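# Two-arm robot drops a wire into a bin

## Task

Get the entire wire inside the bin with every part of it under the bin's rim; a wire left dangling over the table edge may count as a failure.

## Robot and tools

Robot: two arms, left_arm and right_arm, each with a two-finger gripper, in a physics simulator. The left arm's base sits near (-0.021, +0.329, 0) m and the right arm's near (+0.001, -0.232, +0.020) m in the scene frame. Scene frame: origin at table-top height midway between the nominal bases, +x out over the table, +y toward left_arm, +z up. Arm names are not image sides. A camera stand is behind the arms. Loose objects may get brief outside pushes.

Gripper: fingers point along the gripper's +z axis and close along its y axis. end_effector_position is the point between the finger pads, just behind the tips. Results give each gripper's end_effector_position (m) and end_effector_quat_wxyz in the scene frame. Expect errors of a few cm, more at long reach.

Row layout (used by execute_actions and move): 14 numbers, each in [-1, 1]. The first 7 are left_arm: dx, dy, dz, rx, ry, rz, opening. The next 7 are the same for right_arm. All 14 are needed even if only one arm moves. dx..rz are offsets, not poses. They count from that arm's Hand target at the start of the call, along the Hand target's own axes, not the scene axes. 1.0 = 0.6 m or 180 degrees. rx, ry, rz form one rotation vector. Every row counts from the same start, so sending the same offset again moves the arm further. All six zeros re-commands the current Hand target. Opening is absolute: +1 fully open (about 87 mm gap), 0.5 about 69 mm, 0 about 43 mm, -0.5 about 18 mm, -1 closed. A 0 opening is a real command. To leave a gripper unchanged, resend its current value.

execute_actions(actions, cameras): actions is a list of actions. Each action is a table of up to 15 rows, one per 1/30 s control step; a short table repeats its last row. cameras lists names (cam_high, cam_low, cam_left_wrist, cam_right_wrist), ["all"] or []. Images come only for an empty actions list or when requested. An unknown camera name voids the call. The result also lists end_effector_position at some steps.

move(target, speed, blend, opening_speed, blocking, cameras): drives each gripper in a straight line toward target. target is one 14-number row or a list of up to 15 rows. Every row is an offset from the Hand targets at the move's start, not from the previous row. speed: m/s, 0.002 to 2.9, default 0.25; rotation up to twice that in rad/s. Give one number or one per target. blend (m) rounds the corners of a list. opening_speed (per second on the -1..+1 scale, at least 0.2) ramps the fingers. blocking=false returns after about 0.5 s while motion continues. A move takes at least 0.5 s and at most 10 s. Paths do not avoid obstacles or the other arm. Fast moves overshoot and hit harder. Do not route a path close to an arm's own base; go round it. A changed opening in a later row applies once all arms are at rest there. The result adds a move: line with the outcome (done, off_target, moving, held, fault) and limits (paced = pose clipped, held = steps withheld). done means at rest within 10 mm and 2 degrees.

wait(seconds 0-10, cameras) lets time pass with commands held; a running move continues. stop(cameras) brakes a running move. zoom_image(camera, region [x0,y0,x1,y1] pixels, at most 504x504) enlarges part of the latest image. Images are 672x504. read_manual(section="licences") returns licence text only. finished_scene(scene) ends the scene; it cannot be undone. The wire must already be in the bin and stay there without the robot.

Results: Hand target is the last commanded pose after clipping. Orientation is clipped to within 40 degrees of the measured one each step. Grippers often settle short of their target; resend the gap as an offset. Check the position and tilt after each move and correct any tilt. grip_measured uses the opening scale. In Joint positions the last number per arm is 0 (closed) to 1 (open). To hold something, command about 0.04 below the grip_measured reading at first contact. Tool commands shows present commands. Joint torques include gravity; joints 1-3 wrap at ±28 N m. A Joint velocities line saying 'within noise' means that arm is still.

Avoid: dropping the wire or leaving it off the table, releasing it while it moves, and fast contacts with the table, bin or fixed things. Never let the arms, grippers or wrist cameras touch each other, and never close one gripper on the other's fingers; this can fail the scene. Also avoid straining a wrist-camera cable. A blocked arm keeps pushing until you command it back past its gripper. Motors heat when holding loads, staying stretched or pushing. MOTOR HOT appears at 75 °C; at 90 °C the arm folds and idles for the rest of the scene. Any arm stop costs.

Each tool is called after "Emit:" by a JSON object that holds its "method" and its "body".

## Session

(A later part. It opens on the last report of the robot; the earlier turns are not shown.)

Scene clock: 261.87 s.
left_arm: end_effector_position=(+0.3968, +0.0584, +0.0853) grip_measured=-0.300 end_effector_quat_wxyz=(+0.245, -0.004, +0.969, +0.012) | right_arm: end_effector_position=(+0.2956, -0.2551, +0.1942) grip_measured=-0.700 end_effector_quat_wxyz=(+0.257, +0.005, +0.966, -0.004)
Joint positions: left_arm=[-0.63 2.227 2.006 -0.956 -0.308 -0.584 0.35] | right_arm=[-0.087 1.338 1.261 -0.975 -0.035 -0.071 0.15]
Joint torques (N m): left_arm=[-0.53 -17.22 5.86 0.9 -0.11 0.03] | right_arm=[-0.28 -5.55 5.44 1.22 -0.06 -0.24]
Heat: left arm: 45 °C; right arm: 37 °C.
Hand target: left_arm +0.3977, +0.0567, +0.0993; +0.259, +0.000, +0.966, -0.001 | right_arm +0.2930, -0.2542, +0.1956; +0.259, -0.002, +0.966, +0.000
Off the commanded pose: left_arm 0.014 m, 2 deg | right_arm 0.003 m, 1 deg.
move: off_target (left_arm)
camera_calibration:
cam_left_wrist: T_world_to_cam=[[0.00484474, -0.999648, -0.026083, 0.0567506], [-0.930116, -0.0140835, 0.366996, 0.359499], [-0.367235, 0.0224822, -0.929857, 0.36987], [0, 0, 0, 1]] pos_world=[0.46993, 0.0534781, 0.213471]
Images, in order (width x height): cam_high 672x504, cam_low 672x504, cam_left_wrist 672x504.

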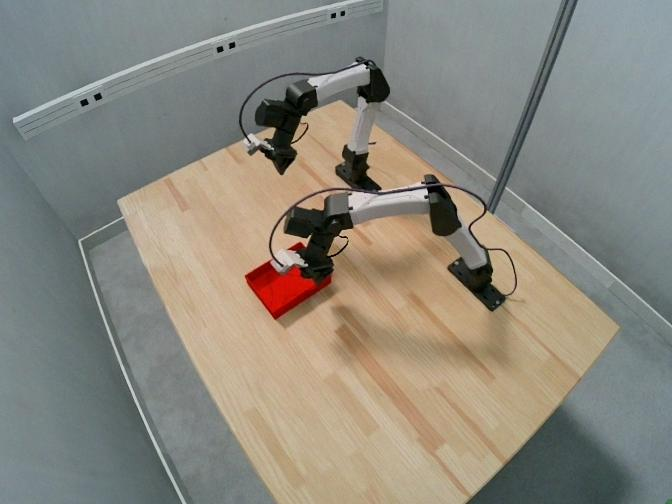

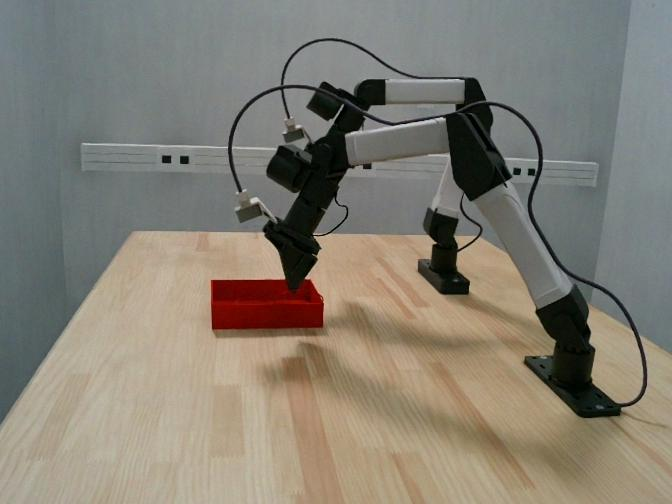

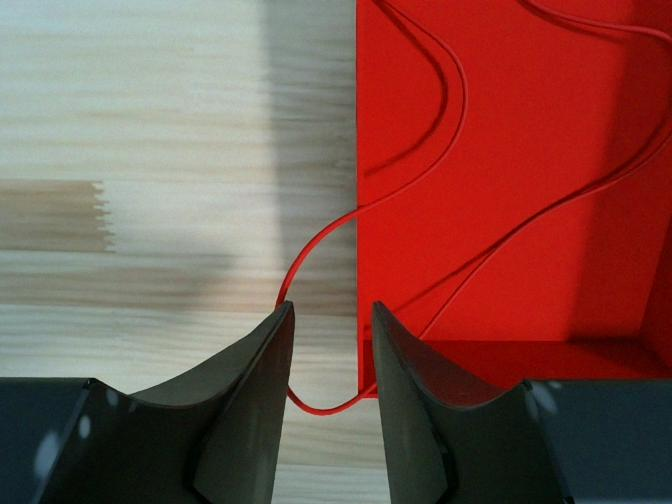

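Emit:
{"method": "move", "body": {"target": [[-0.025,0,-0.043,0,0,0,-0.3,0,0,0,0,0,0,-0.7],[-0.025,0.033,-0.043,0,0,0,-0.1,0,0,0,0,0,0,-0.7]], "speed": 0.12, "cameras": ["cam_low","cam_left_wrist"]}}

Emit:
{"method": "zoom_image", "body": {"camera": "cam_low", "region": [190, 230, 340, 345]}}

Scene clock: 267.80 s.
left_arm: end_effector_position=(+0.3982, +0.0782, +0.1151) grip_measured=-0.100 end_effector_quat_wxyz=(+0.245, -0.005, +0.970, +0.012) | right_arm: end_effector_position=(+0.2956, -0.2551, +0.1942) grip_measured=-0.700 end_effector_quat_wxyz=(+0.257, +0.005, +0.966, -0.004)
Joint positions: left_arm=[-0.593 2.182 2.051 -1.035 -0.293 -0.55 0.45] | right_arm=[-0.087 1.338 1.261 -0.975 -0.035 -0.071 0.15]
Joint torques (N m): left_arm=[-0.62 -16.98 5.71 0.95 -0.09 0.05] | right_arm=[-0.36 -5.67 5.57 1.27 -0.03 -0.23]
Heat: left arm: 47 °C; right arm: 37 °C.
Hand target: left_arm +0.3978, +0.0766, +0.1291; +0.259, +0.000, +0.966, -0.001 | right_arm +0.2930, -0.2542, +0.1956; +0.259, -0.002, +0.966, +0.000
Off the commanded pose: left_arm 0.014 m, 2 deg | right_arm 0.003 m, 1 deg.
move: off_target (left_arm); target 2's new opening was sent with left_arm's hand 0.014 m and 2 deg from that target
camera_calibration:
cam_left_wrist: T_world_to_cam=[[0.00662029, -0.999664, -0.0250599, 0.0764287], [-0.929917, -0.0153697, 0.367448, 0.350132], [-0.367709, 0.0208711, -0.929707, 0.397987], [0, 0, 0, 1]] pos_world=[0.471431, 0.073478, 0.243272]
Images, in order (width x height): cam_low 672x504, cam_left_wrist 672x504.

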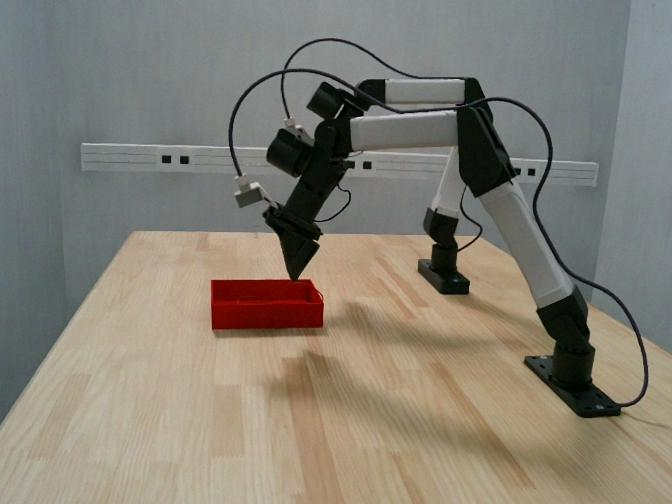

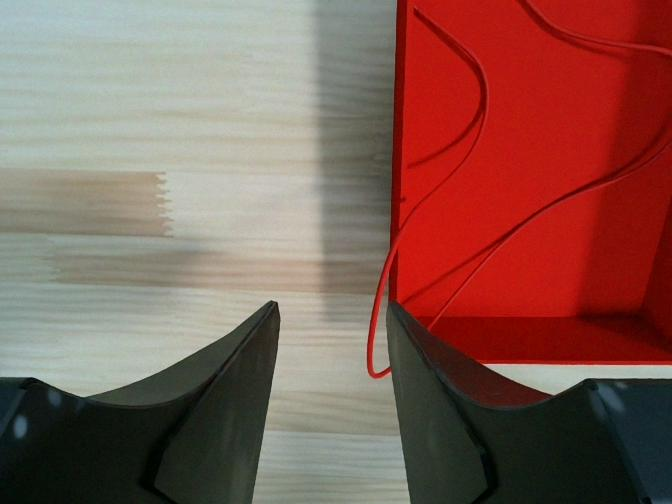

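Scaled by 3.360 from the camera's 672x504 image, which has a finer 960x720 frame.

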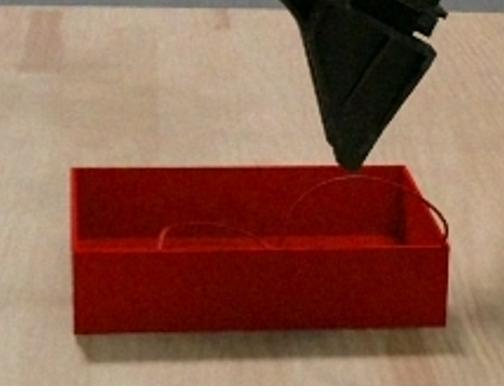

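Emit:
{"method": "move", "body": {"target": [[0,-0.033,0,0,0,0,-0.1,0,0,0,0,0,0,-0.7],[0.045,-0.033,0.065,0,0,0,-0.1,0,0,0,0,0,0,-0.7]], "speed": 0.1, "cameras": ["cam_low","cam_left_wrist"]}}

Emit:
{"method": "zoom_image", "body": {"camera": "cam_low", "region": [190, 230, 340, 345]}}

Scene clock: 273.87 s.
left_arm: end_effector_position=(+0.3934, +0.0598, +0.0759) grip_measured=-0.100 end_effector_quat_wxyz=(+0.247, +0.004, +0.969, +0.004) | right_arm: end_effector_position=(+0.2956, -0.2551, +0.1942) grip_measured=-0.700 end_effector_quat_wxyz=(+0.257, +0.005, +0.966, -0.004)
Joint positions: left_arm=[-0.628 2.194 1.914 -0.88 -0.294 -0.566 0.45] | right_arm=[-0.087 1.338 1.261 -0.975 -0.035 -0.071 0.15]
Joint torques (N m): left_arm=[-1.03 -15.12 6 1.01 -0.25 -0.17] | right_arm=[-0.29 -5.76 5.61 1.29 -0.03 -0.21]
Heat: left arm: 49 °C; right arm: 37 °C.
Hand target: left_arm +0.3940, +0.0568, +0.0817; +0.258, +0.000, +0.966, -0.001 | right_arm +0.2930, -0.2542, +0.1956; +0.259, -0.002, +0.966, +0.000
Off the commanded pose: left_arm 0.007 m, 2 deg | right_arm 0.003 m, 1 deg.
move: done
camera_calibration:
cam_left_wrist: T_world_to_cam=[[-0.0144442, -0.999784, -0.014928, 0.0646777], [-0.931822, 0.00804489, 0.362825, 0.359524], [-0.362627, 0.019151, -0.931738, 0.358416], [0, 0, 0, 1]] pos_world=[0.465918, 0.0549074, 0.204471]
Images, in order (width x height): cam_low 672x504, cam_left_wrist 672x504.

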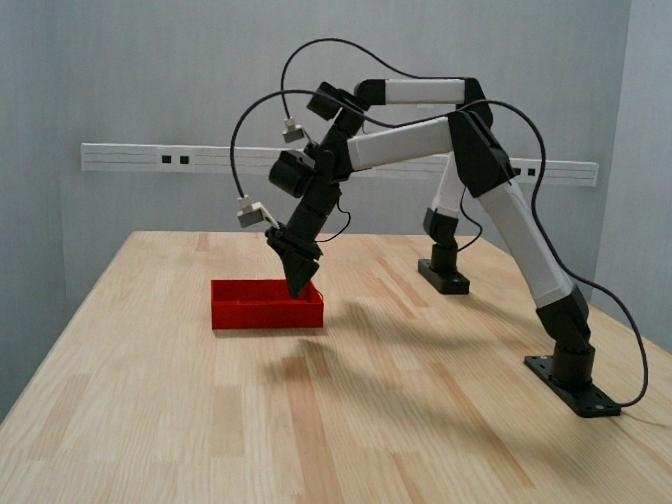

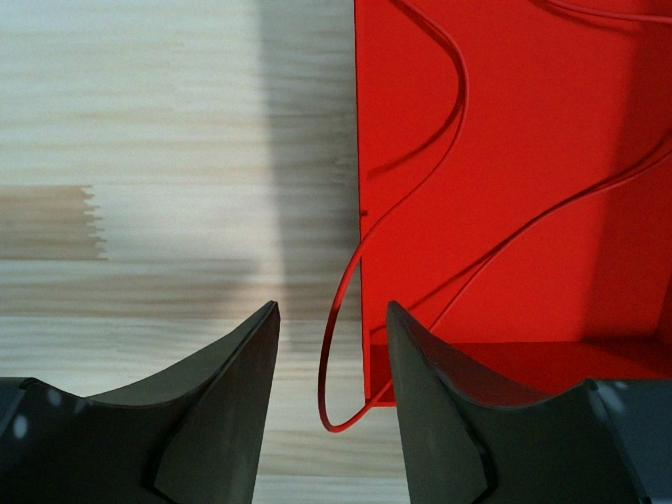

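Scaled by 3.360 from the camera's 672x504 image, which has a finer 960x720 frame.

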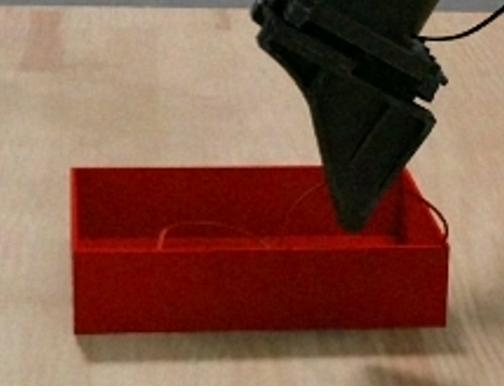

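Emit:
{"method": "move", "body": {"target": [0,0,0,0,0,0,-1,0,0,0,0,0,0,-0.7], "opening_speed": 0.8, "cameras": ["cam_low","cam_left_wrist"]}}

Emit:
{"method": "zoom_image", "body": {"camera": "cam_low", "region": [190, 230, 340, 345]}}

Scene clock: 276.97 s.
left_arm: end_effector_position=(+0.3936, +0.0597, +0.0759) grip_measured=-0.977 end_effector_quat_wxyz=(+0.248, +0.004, +0.969, +0.004) | right_arm: end_effector_position=(+0.2956, -0.2551, +0.1942) grip_measured=-0.700 end_effector_quat_wxyz=(+0.257, +0.005, +0.966, -0.004)
Joint positions: left_arm=[-0.628 2.194 1.914 -0.88 -0.294 -0.566 0.012] | right_arm=[-0.087 1.338 1.261 -0.975 -0.035 -0.071 0.15]
Joint torques (N m): left_arm=[-1.03 -15.12 5.98 0.97 -0.25 -0.17] | right_arm=[-0.25 -5.72 5.34 1.28 -0.04 -0.2]
Heat: left arm: 50 °C; right arm: 37 °C.
Hand target: left_arm +0.3940, +0.0567, +0.0817; +0.259, +0.000, +0.966, -0.001 | right_arm +0.2930, -0.2542, +0.1956; +0.259, -0.002, +0.966, +0.000
Off the commanded pose: left_arm 0.006 m, 2 deg | right_arm 0.003 m, 1 deg.
move: done
camera_calibration:
cam_left_wrist: T_world_to_cam=[[-0.014385, -0.999791, -0.014527, 0.0644704], [-0.932064, 0.0081477, 0.362202, 0.359722], [-0.362008, 0.0187504, -0.931986, 0.358295], [0, 0, 0, 1]] pos_world=[0.465917, 0.0548079, 0.204571]
Images, in order (width x height): cam_low 672x504, cam_left_wrist 672x504.

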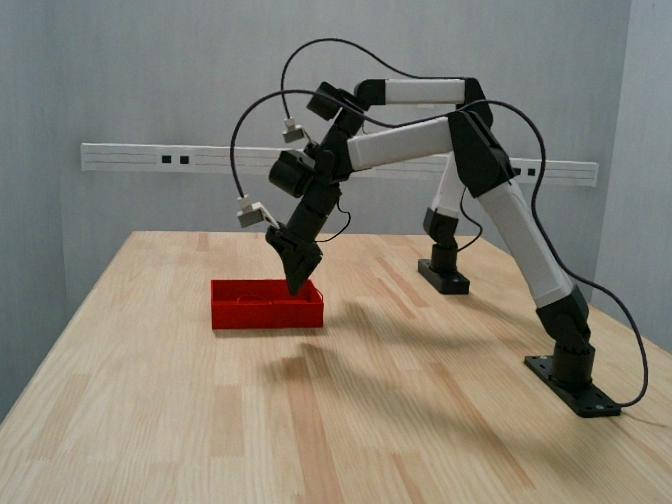

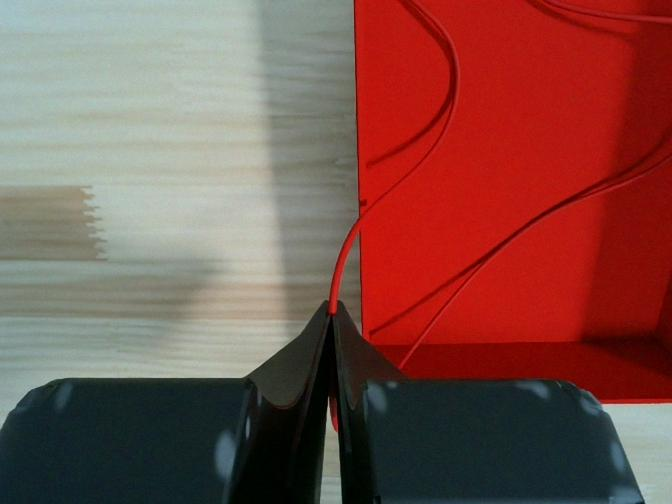

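Scaled by 3.360 from the camera's 672x504 image, which has a finer 960x720 frame.

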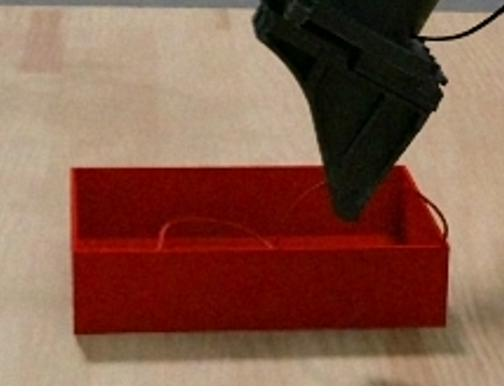

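Emit:
{"method": "move", "body": {"target": [-0.076,-0.1,0.034,0,0,0,-1,0,0,0,0,0,0,-0.7], "speed": 0.1, "cameras": ["cam_low","cam_left_wrist"]}}

Emit:
{"method": "zoom_image", "body": {"camera": "cam_low", "region": [190, 230, 340, 345]}}

Scene clock: 282.47 s.
left_arm: end_effector_position=(+0.4437, -0.0018, +0.0869) grip_measured=-0.977 end_effector_quat_wxyz=(+0.269, +0.005, +0.963, -0.012) | right_arm: end_effector_position=(+0.2956, -0.2551, +0.1942) grip_measured=-0.700 end_effector_quat_wxyz=(+0.257, +0.005, +0.966, -0.004)
Joint positions: left_arm=[-0.666 2.688 2.837 -1.262 -0.308 -0.592 0.012] | right_arm=[-0.087 1.338 1.261 -0.975 -0.035 -0.071 0.15]
Joint torques (N m): left_arm=[-0.83 -14.67 9.09 0.74 -0.24 -0.16] | right_arm=[-0.36 -5.64 5.57 1.23 -0.01 -0.22]
Heat: left arm: 51 °C; right arm: 37 °C.
Hand target: left_arm +0.4437, -0.0033, +0.0871; +0.259, +0.000, +0.966, -0.001 | right_arm +0.2930, -0.2542, +0.1956; +0.259, -0.002, +0.966, +0.000
Off the commanded pose: left_arm 0.001 m, 2 deg | right_arm 0.003 m, 1 deg.
elbow stopped short (left arm): the move would have taken joint 3 (elbow) straighter than the controller allows.
move: done
camera_calibration:
cam_left_wrist: T_world_to_cam=[[-0.0231938, -0.99961, 0.0155406, 0.00519209], [-0.947145, 0.0269463, 0.319671, 0.413483], [-0.319966, -0.00730483, -0.947401, 0.370384], [0, 0, 0, 1]] pos_world=[0.510259, -0.00324616, 0.218643]
Images, in order (width x height): cam_low 672x504, cam_left_wrist 672x504.

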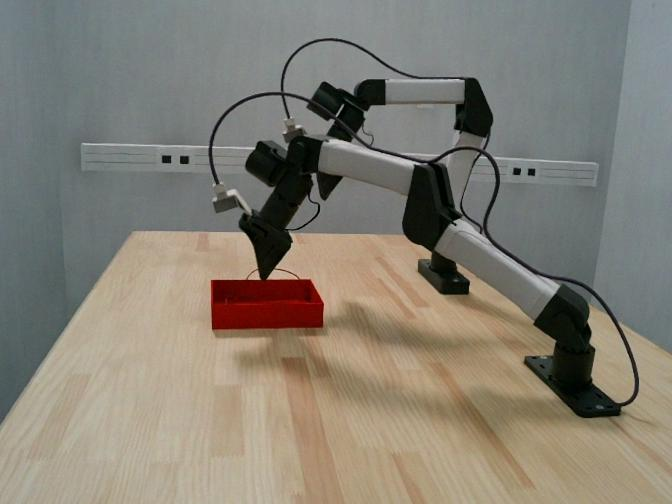

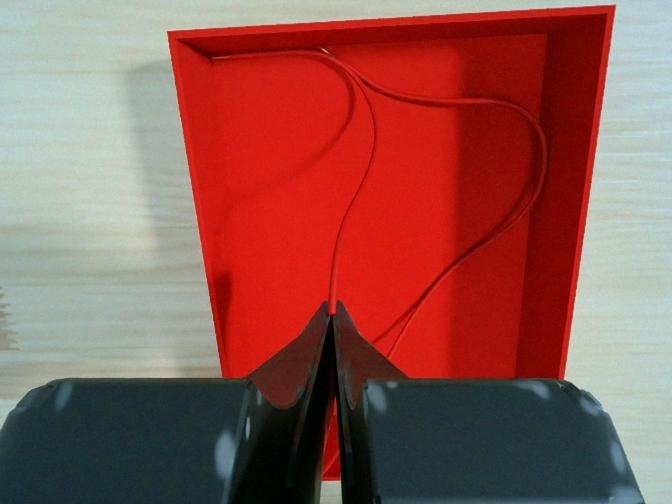

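Scaled by 3.360 from the camera's 672x504 image, which has a finer 960x720 frame.

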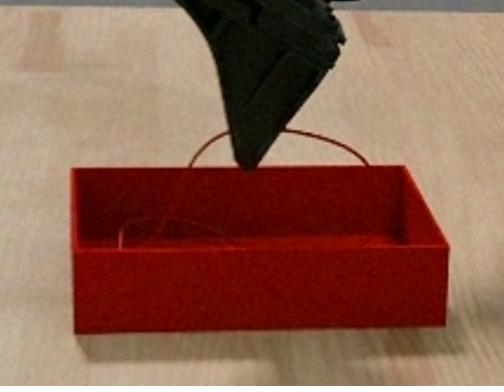

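Emit:
{"method": "move", "body": {"target": [0.054,-0.01,0.094,0,0,0,-1,0,0,0,0,0,0,-0.7], "speed": 0.08, "cameras": ["cam_low","cam_left_wrist"]}}

Emit:
{"method": "zoom_image", "body": {"camera": "cam_low", "region": [190, 230, 340, 345]}}

Scene clock: 285.67 s.
left_arm: end_effector_position=(+0.4425, -0.0061, +0.0128) grip_measured=-0.977 end_effector_quat_wxyz=(+0.248, +0.005, +0.969, +0.007) | right_arm: end_effector_position=(+0.2956, -0.2551, +0.1942) grip_measured=-0.700 end_effector_quat_wxyz=(+0.257, +0.005, +0.966, -0.004)
Joint positions: left_arm=[-0.675 2.676 2.528 -1.028 -0.318 -0.608 0.011] | right_arm=[-0.087 1.338 1.261 -0.975 -0.035 -0.071 0.15]
Joint torques (N m): left_arm=[-0.79 -19.21 5.09 0.95 -0.21 -0.16] | right_arm=[-0.38 -5.67 5.5 1.25 -0.01 -0.23]
Heat: left arm: 52 °C; right arm: 37 °C.
Hand target: left_arm +0.4437, -0.0094, +0.0220; +0.259, +0.000, +0.966, -0.001 | right_arm +0.2930, -0.2542, +0.1956; +0.259, -0.002, +0.966, +0.000
Off the commanded pose: left_arm 0.010 m, 2 deg | right_arm 0.003 m, 1 deg.
move: done
camera_calibration:
cam_left_wrist: T_world_to_cam=[[-0.0143906, -0.999656, -0.0219105, -0.00139147], [-0.932292, 0.00549382, 0.361665, 0.428897], [-0.361421, 0.0256316, -0.93205, 0.318132], [0, 0, 0, 1]] pos_world=[0.514817, -0.0119015, 0.141368]
Images, in order (width x height): cam_low 672x504, cam_left_wrist 672x504.

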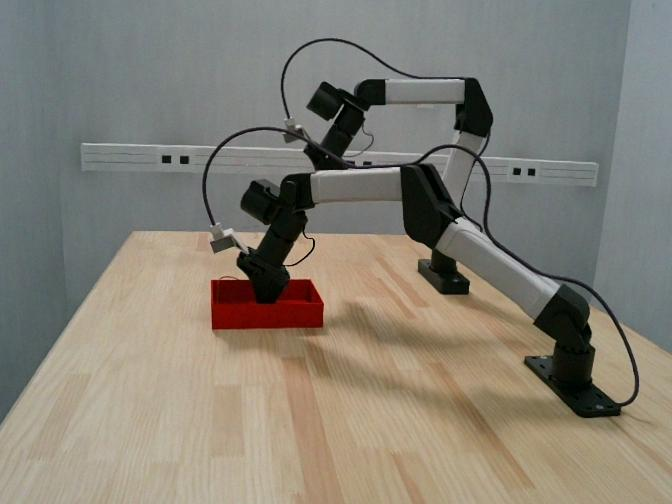

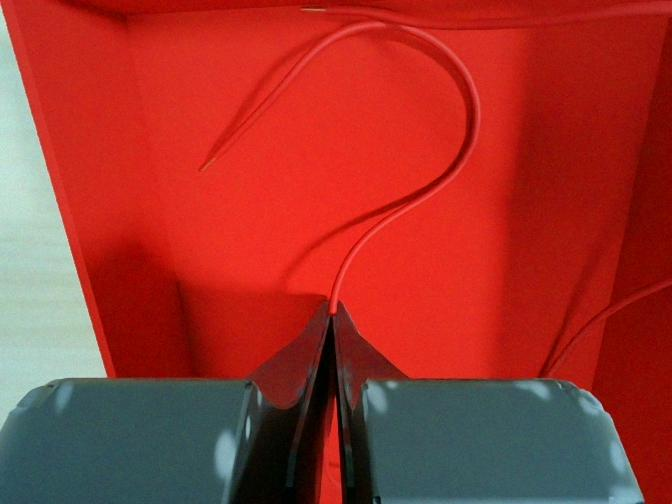

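Scaled by 3.360 from the camera's 672x504 image, which has a finer 960x720 frame.

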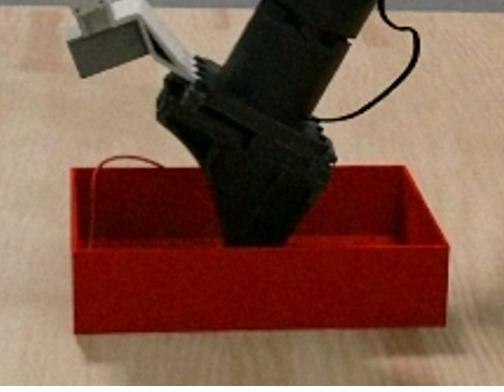

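Emit:
{"method": "move", "body": {"target": [[0,0,0,0,0,0,-0.7,0,0,0,0,0,0,-0.7],[0,0,-0.1,0,0,0,-0.7,0,0,0,0,0,0,-0.7],[0.05,0.05,-0.28,0,0,0,-0.7,0,0,0,0,0,0,-0.7]], "speed": [0.08,0.08,0.15], "opening_speed": 0.5, "cameras": ["all"]}}

Emit:
{"method": "zoom_image", "body": {"camera": "cam_low", "region": [190, 230, 340, 345]}}

Emit:
{"method": "zoom_image", "body": {"camera": "cam_high", "region": [230, 220, 350, 330]}}

Scene clock: 292.23 s.
left_arm: end_effector_position=(+0.3387, +0.0162, +0.1436) grip_measured=-0.700 end_effector_quat_wxyz=(+0.255, +0.005, +0.967, -0.002) | right_arm: end_effector_position=(+0.2956, -0.2551, +0.1942) grip_measured=-0.700 end_effector_quat_wxyz=(+0.257, +0.005, +0.966, -0.004)
Joint positions: left_arm=[-0.782 2.15 2.113 -1.15 -0.354 -0.711 0.15] | right_arm=[-0.087 1.338 1.261 -0.975 -0.035 -0.071 0.15]
Joint torques (N m): left_arm=[-0.75 -15.71 5.71 0.67 -0.26 -0.17] | right_arm=[-0.28 -5.74 5.52 1.24 -0.06 -0.21]
Heat: left arm: 55 °C; right arm: 36 °C.
Hand target: left_arm +0.3338, +0.0209, +0.1525; +0.259, +0.000, +0.966, -0.001 | right_arm +0.2930, -0.2542, +0.1956; +0.259, -0.002, +0.966, +0.000
Off the commanded pose: left_arm 0.011 m, 1 deg | right_arm 0.003 m, 1 deg.
move: off_target (left_arm)
camera_calibration:
cam_left_wrist: T_world_to_cam=[[-0.0181703, -0.999829, -0.00351486, 0.0210155], [-0.93755, 0.0158169, 0.34749, 0.288265], [-0.347375, 0.00960937, -0.937677, 0.398278], [0, 0, 0, 1]] pos_world=[0.408996, 0.0126252, 0.273361]
cam_right_wrist: T_world_to_cam=[[-0.0166799, -0.999721, -0.01675, -0.245514], [-0.931102, 0.00942559, 0.364638, 0.225494], [-0.364378, 0.0216781, -0.930999, 0.436594], [0, 0, 0, 1]] pos_world=[0.364948, -0.257035, 0.320133]

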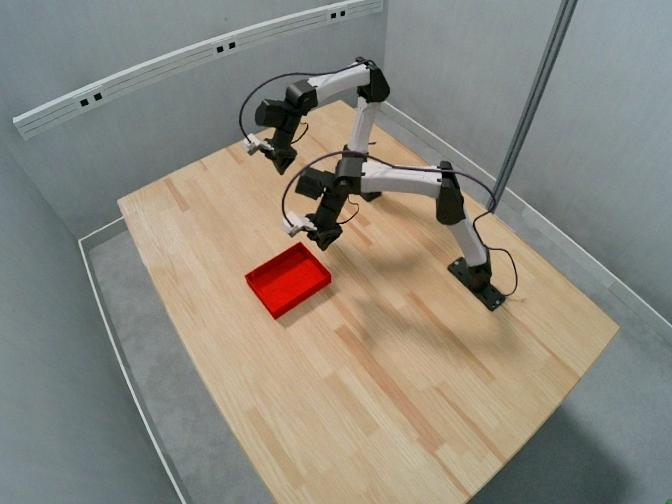

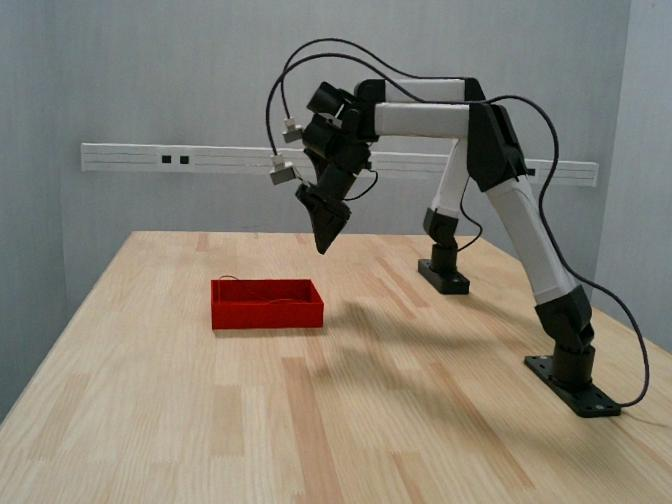

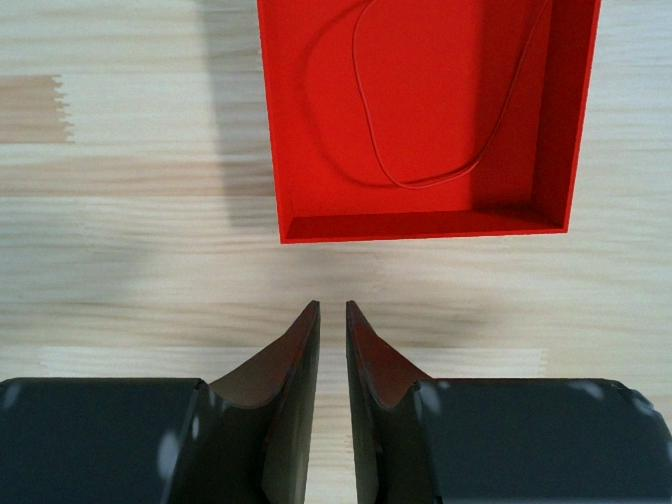

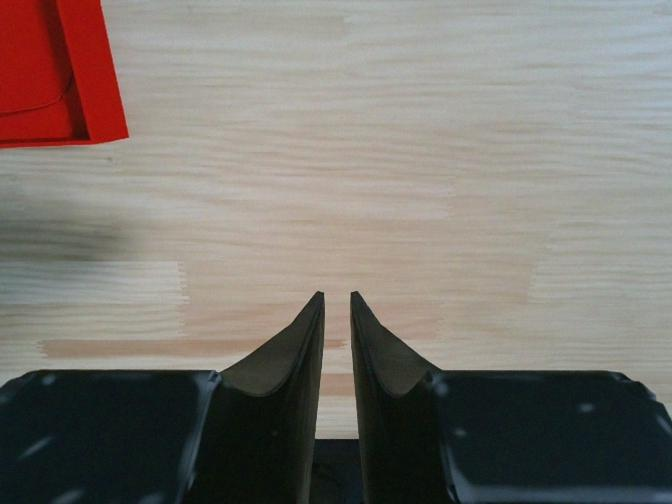

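Scaled by 3.360 from the camera's 672x504 image, which has a finer 960x720 frame.

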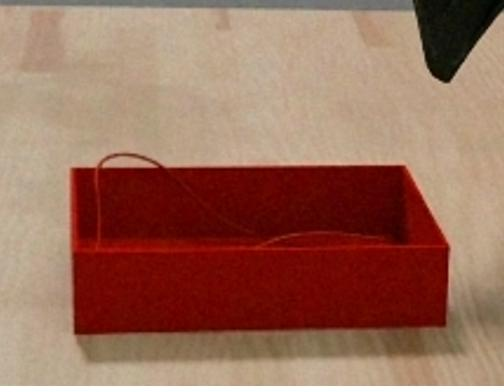

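Scaled by 4.200 from the camera's 672x504 image, which has a finer 960x720 frame.

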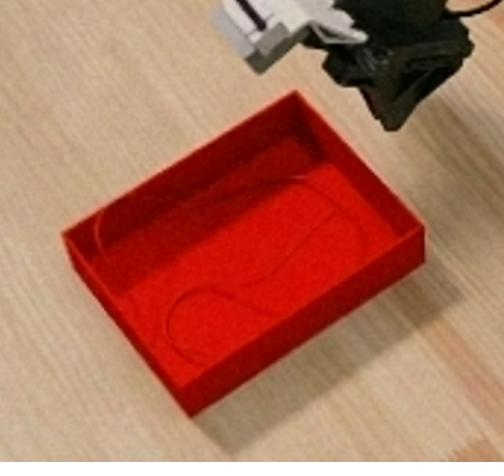

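Emit:
{"method": "move", "body": {"target": [[0,0.333,0,0,0,0,-0.7,0,0,0,0,0,0,-0.3],[0,0.333,0,0,0,0,-0.7,-0.173,0.307,0.157,0,0,0,-0.3]], "speed": 0.2, "blend": [0.05,0], "cameras": ["cam_low","cam_right_wrist"]}}

Emit:
{"method": "zoom_image", "body": {"camera": "cam_low", "region": [190, 230, 340, 345]}}

Scene clock: 299.23 s.
left_arm: end_effector_position=(+0.3340, +0.2215, +0.1466) grip_measured=-0.700 end_effector_quat_wxyz=(+0.247, -0.006, +0.969, +0.005) | right_arm: end_effector_position=(+0.4227, -0.0699, +0.1597) grip_measured=-0.300 end_effector_quat_wxyz=(+0.250, -0.012, +0.968, +0.001)
Joint positions: left_arm=[-0.335 1.649 1.448 -0.899 -0.175 -0.313 0.15] | right_arm=[0.411 1.967 1.815 -0.947 0.185 0.337 0.35]
Joint torques (N m): left_arm=[-0.53 -10.59 5.97 1.06 -0.02 0.06] | right_arm=[-0.27 -9.18 8.73 1.21 0.32 0.08]
Heat: left arm: 55 °C; right arm: 36 °C.
Hand target: left_arm +0.3337, +0.2207, +0.1519; +0.259, +0.000, +0.966, -0.001 | right_arm +0.4293, -0.0696, +0.1660; +0.259, -0.002, +0.966, +0.000
Off the commanded pose: left_arm 0.005 m, 2 deg | right_arm 0.009 m, 2 deg.
move: done; blend cut to 0 m at target 1
camera_calibration:
cam_right_wrist: T_world_to_cam=[[0.0189709, -0.999665, -0.0175951, -0.073728], [-0.924992, -0.0242283, 0.379214, 0.347366], [-0.379514, 0.00908133, -0.925142, 0.451368], [0, 0, 0, 1]] pos_world=[0.49401, -0.0693862, 0.284556]
Images, in order (width x height): cam_low 672x504, cam_right_wrist 672x504.

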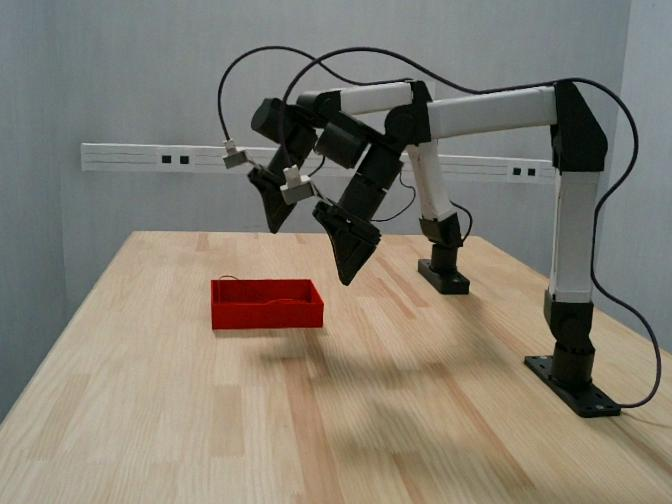

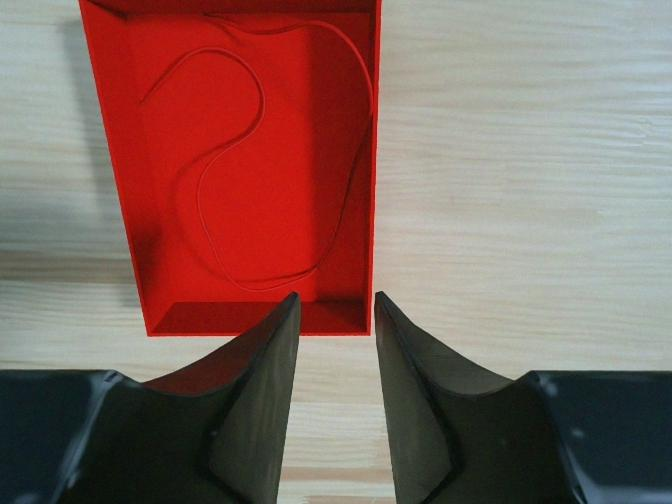

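Scaled by 3.360 from the camera's 672x504 image, which has a finer 960x720 frame.

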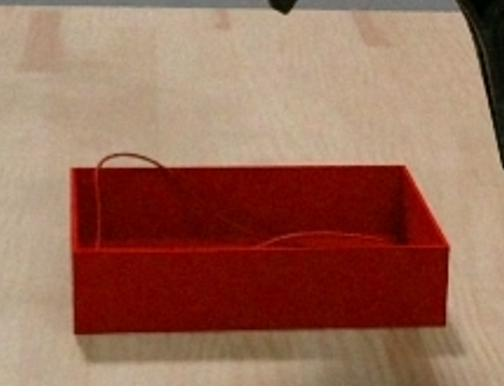

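Emit:
{"method": "move", "body": {"target": [0,0,0,0,0,0,-0.7,-0.031,-0.009,0.164,0,0,0,-0.3], "speed": 0.15, "cameras": ["cam_low","cam_right_wrist"]}}

Emit:
{"method": "zoom_image", "body": {"camera": "cam_low", "region": [190, 230, 340, 345]}}

Scene clock: 304.07 s.
left_arm: end_effector_position=(+0.3340, +0.2215, +0.1466) grip_measured=-0.700 end_effector_quat_wxyz=(+0.247, -0.006, +0.969, +0.005) | right_arm: end_effector_position=(+0.4817, -0.0798, +0.0826) grip_measured=-0.300 end_effector_quat_wxyz=(+0.239, +0.003, +0.971, -0.011)
Joint positions: left_arm=[-0.335 1.649 1.448 -0.899 -0.175 -0.313 0.15] | right_arm=[0.346 2.218 1.898 -0.798 0.179 0.307 0.35]
Joint torques (N m): left_arm=[-0.53 -10.59 5.97 1.06 -0.02 0.06] | right_arm=[-0.1 -11.02 8.83 1.49 0.11 -0.19]
Heat: left arm: 54 °C; right arm: 38 °C.
Hand target: left_arm +0.3337, +0.2207, +0.1519; +0.259, +0.000, +0.966, -0.001 | right_arm +0.4949, -0.0748, +0.0903; +0.259, -0.002, +0.966, +0.000
Off the commanded pose: left_arm 0.005 m, 2 deg | right_arm 0.016 m, 3 deg.
move: off_target (right_arm)
camera_calibration:
cam_right_wrist: T_world_to_cam=[[-0.0168191, -0.999858, -0.00135334, -0.0702279], [-0.91709, 0.0148876, 0.398402, 0.428642], [-0.398325, 0.00794192, -0.91721, 0.410866], [0, 0, 0, 1]] pos_world=[0.55558, -0.0798624, 0.205984]
Images, in order (width x height): cam_low 672x504, cam_right_wrist 672x504.

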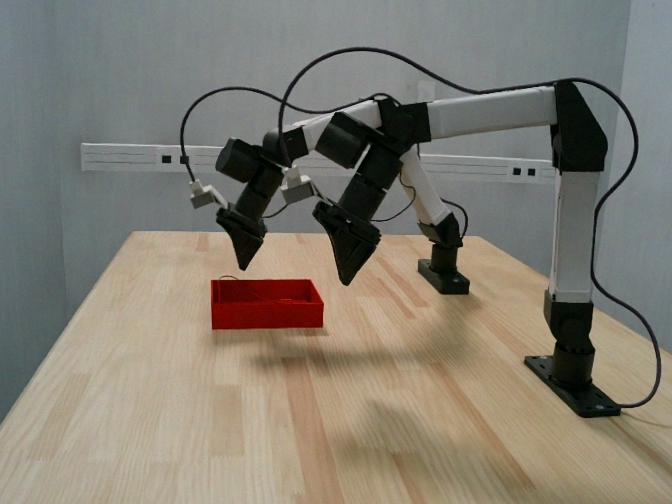

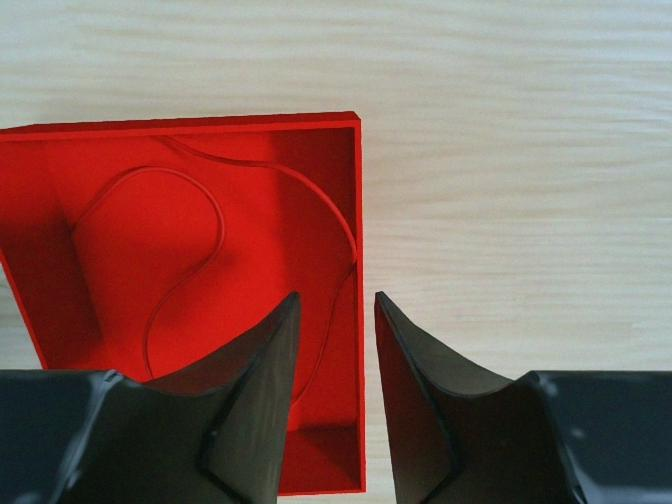

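Scaled by 3.360 from the camera's 672x504 image, which has a finer 960x720 frame.

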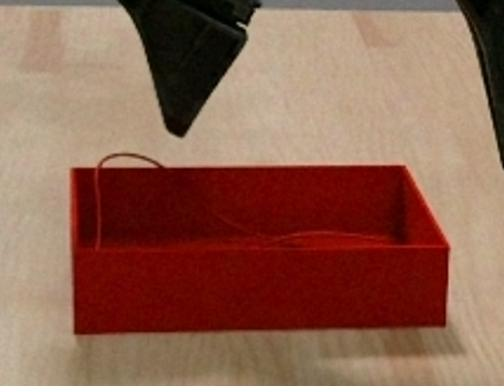

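Emit:
{"method": "move", "body": {"target": [0,0,0,0,0,0,-0.7,-0.021,0.002,0.05,0,0,0,-0.3], "speed": 0.08, "cameras": ["cam_low","cam_right_wrist"]}}

Emit:
{"method": "zoom_image", "body": {"camera": "cam_low", "region": [190, 230, 340, 345]}}

Scene clock: 308.30 s.
left_arm: end_effector_position=(+0.3340, +0.2215, +0.1466) grip_measured=-0.700 end_effector_quat_wxyz=(+0.247, -0.006, +0.969, +0.005) | right_arm: end_effector_position=(+0.5103, -0.0762, +0.0652) grip_measured=-0.300 end_effector_quat_wxyz=(+0.246, +0.002, +0.969, -0.008)
Joint positions: left_arm=[-0.335 1.649 1.448 -0.899 -0.175 -0.313 0.15] | right_arm=[0.333 2.34 2.029 -0.791 0.171 0.294 0.35]
Joint torques (N m): left_arm=[-0.53 -10.59 5.98 1.06 -0.02 0.06] | right_arm=[-0.5 -11.69 8.64 1.36 0.1 -0.17]
Heat: left arm: 53 °C; right arm: 39 °C.
Hand target: left_arm +0.3337, +0.2207, +0.1519; +0.259, +0.000, +0.966, -0.001 | right_arm +0.5207, -0.0735, +0.0706; +0.259, -0.002, +0.966, +0.000
Off the commanded pose: left_arm 0.005 m, 2 deg | right_arm 0.012 m, 2 deg.
move: off_target (right_arm)
camera_calibration:
cam_right_wrist: T_world_to_cam=[[-0.0147234, -0.999868, -0.00683812, -0.0668737], [-0.922261, 0.0109379, 0.386414, 0.464848], [-0.386288, 0.0119959, -0.9223, 0.400679], [0, 0, 0, 1]] pos_world=[0.582503, -0.0767559, 0.189465]
Images, in order (width x height): cam_low 672x504, cam_right_wrist 672x504.

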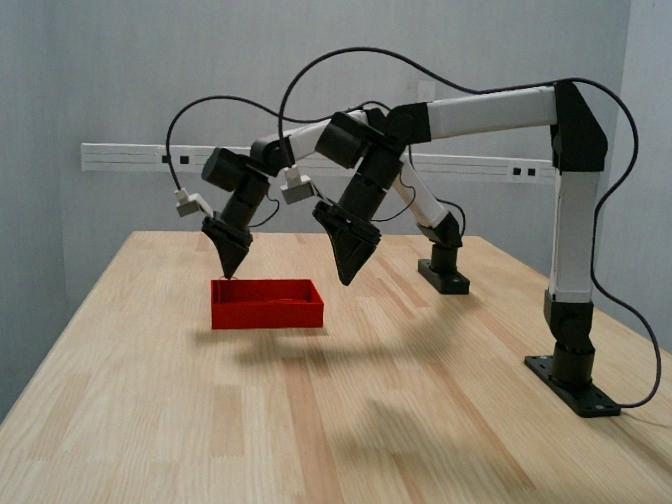

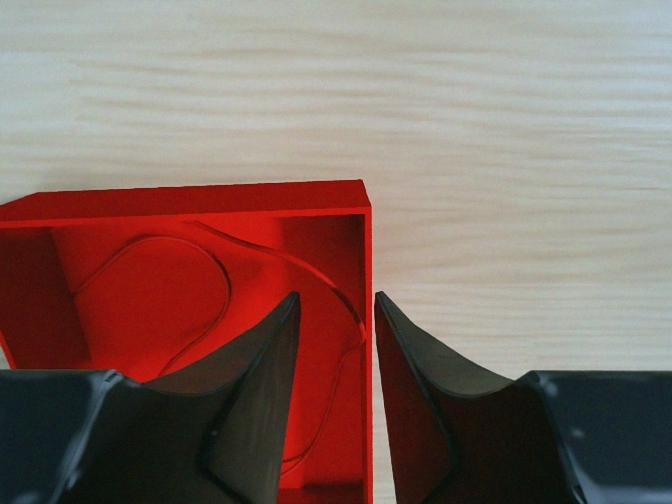

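Scaled by 3.360 from the camera's 672x504 image, which has a finer 960x720 frame.

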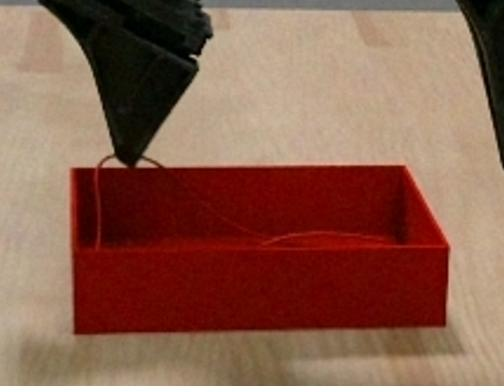

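Emit:
{"method": "move", "body": {"target": [0,0,0,0,0,0,-0.7,0,0,0,0,0,0,-1], "opening_speed": 0.6, "cameras": ["cam_low","cam_right_wrist"]}}

Emit:
{"method": "zoom_image", "body": {"camera": "cam_low", "region": [190, 230, 340, 345]}}

Scene clock: 312.57 s.
left_arm: end_effector_position=(+0.3340, +0.2215, +0.1466) grip_measured=-0.700 end_effector_quat_wxyz=(+0.247, -0.006, +0.969, +0.005) | right_arm: end_effector_position=(+0.5103, -0.0761, +0.0652) grip_measured=-0.987 end_effector_quat_wxyz=(+0.246, +0.002, +0.969, -0.008)
Joint positions: left_arm=[-0.335 1.649 1.448 -0.899 -0.175 -0.313 0.15] | right_arm=[0.333 2.34 2.029 -0.791 0.171 0.293 0.006]
Joint torques (N m): left_arm=[-0.51 -10.59 5.98 1.06 -0.02 0.06] | right_arm=[-0.49 -11.7 8.88 1.36 0.14 -0.19]
Heat: left arm: 52 °C; right arm: 39 °C.
Hand target: left_arm +0.3337, +0.2207, +0.1519; +0.259, +0.000, +0.966, -0.001 | right_arm +0.5207, -0.0735, +0.0706; +0.259, -0.002, +0.966, +0.000
Off the commanded pose: left_arm 0.005 m, 2 deg | right_arm 0.012 m, 2 deg.
move: off_target (right_arm)
camera_calibration:
cam_right_wrist: T_world_to_cam=[[-0.0139262, -0.99988, -0.00672836, -0.0672612], [-0.922235, 0.010244, 0.386494, 0.464763], [-0.386379, 0.0115875, -0.922267, 0.400693], [0, 0, 0, 1]] pos_world=[0.582503, -0.0766573, 0.189465]
Images, in order (width x height): cam_low 672x504, cam_right_wrist 672x504.

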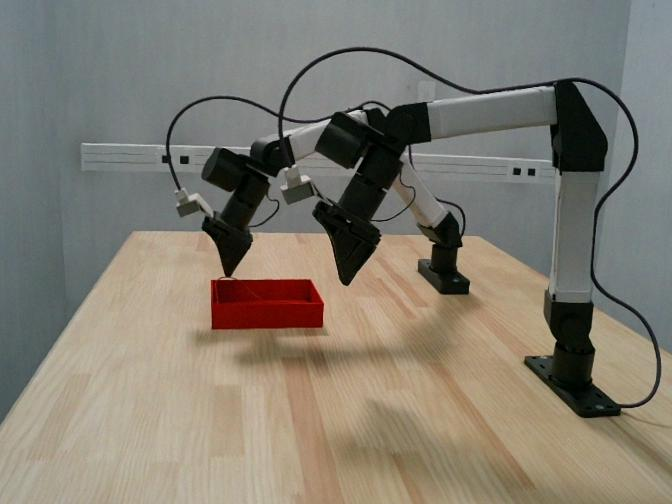

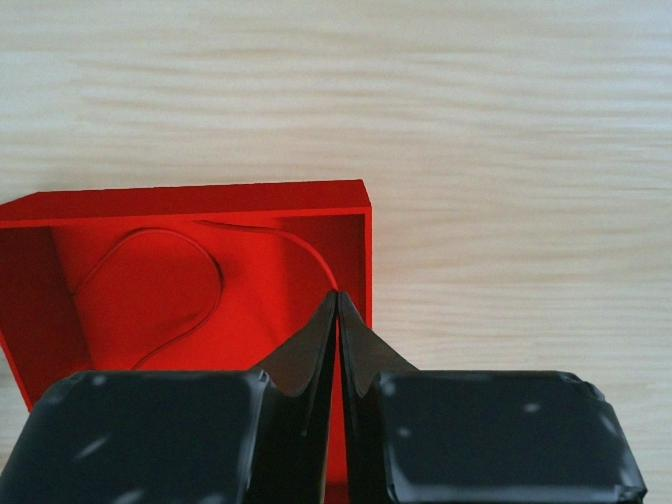

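Scaled by 3.360 from the camera's 672x504 image, which has a finer 960x720 frame.

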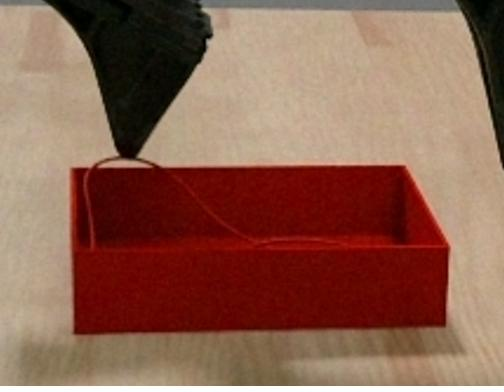

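Emit:
{"method": "move", "body": {"target": [[0,0,0,0,0,0,-0.7,0.065,0.083,-0.0375,0,0,0,-1],[0,0,0,0,0,0,-0.7,0.105,0.083,0.032,0,0,0,-1]], "speed": 0.08, "blend": [0.01,0], "cameras": ["cam_low","cam_right_wrist"]}}

Emit:
{"method": "zoom_image", "body": {"camera": "cam_low", "region": [190, 230, 340, 345]}}

Scene clock: 317.80 s.
left_arm: end_effector_position=(+0.3340, +0.2215, +0.1466) grip_measured=-0.700 end_effector_quat_wxyz=(+0.247, -0.006, +0.969, +0.005) | right_arm: end_effector_position=(+0.4699, -0.0274, +0.0162) grip_measured=-0.987 end_effector_quat_wxyz=(+0.241, -0.011, +0.970, -0.005)
Joint positions: left_arm=[-0.335 1.649 1.448 -0.899 -0.175 -0.313 0.15] | right_arm=[0.456 2.307 1.78 -0.6 0.21 0.383 0.006]
Joint torques (N m): left_arm=[-0.53 -10.59 5.98 1.06 -0.02 0.06] | right_arm=[0.43 -13.52 4.9 1.47 0.31 0.07]
Heat: left arm: 51 °C; right arm: 41 °C.
Hand target: left_arm +0.3337, +0.2207, +0.1519; +0.259, +0.000, +0.966, -0.001 | right_arm +0.4756, -0.0239, +0.0223; +0.259, -0.002, +0.966, +0.000
Off the commanded pose: left_arm 0.005 m, 2 deg | right_arm 0.009 m, 2 deg.
move: done
camera_calibration:
cam_right_wrist: T_world_to_cam=[[0.012158, -0.999903, -0.00675731, -0.0316542], [-0.918554, -0.0138387, 0.395054, 0.443413], [-0.395109, 0.00140387, -0.918633, 0.343189], [0, 0, 0, 1]] pos_world=[0.54328, -0.0259967, 0.139879]
Images, in order (width x height): cam_low 672x504, cam_right_wrist 672x504.

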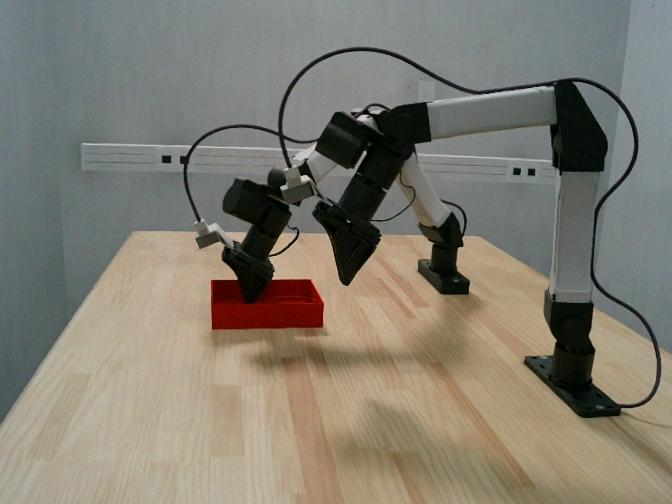

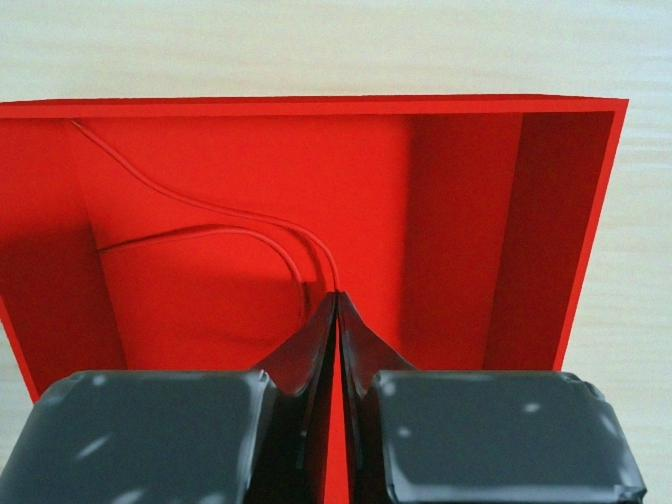

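Scaled by 3.360 from the camera's 672x504 image, which has a finer 960x720 frame.

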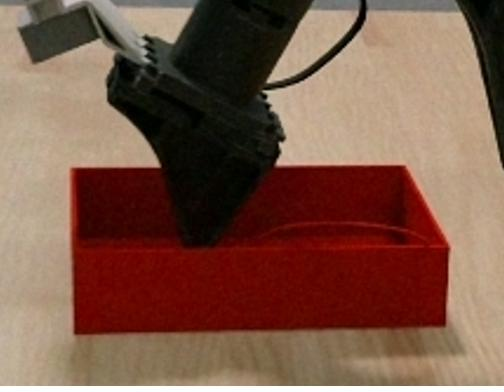

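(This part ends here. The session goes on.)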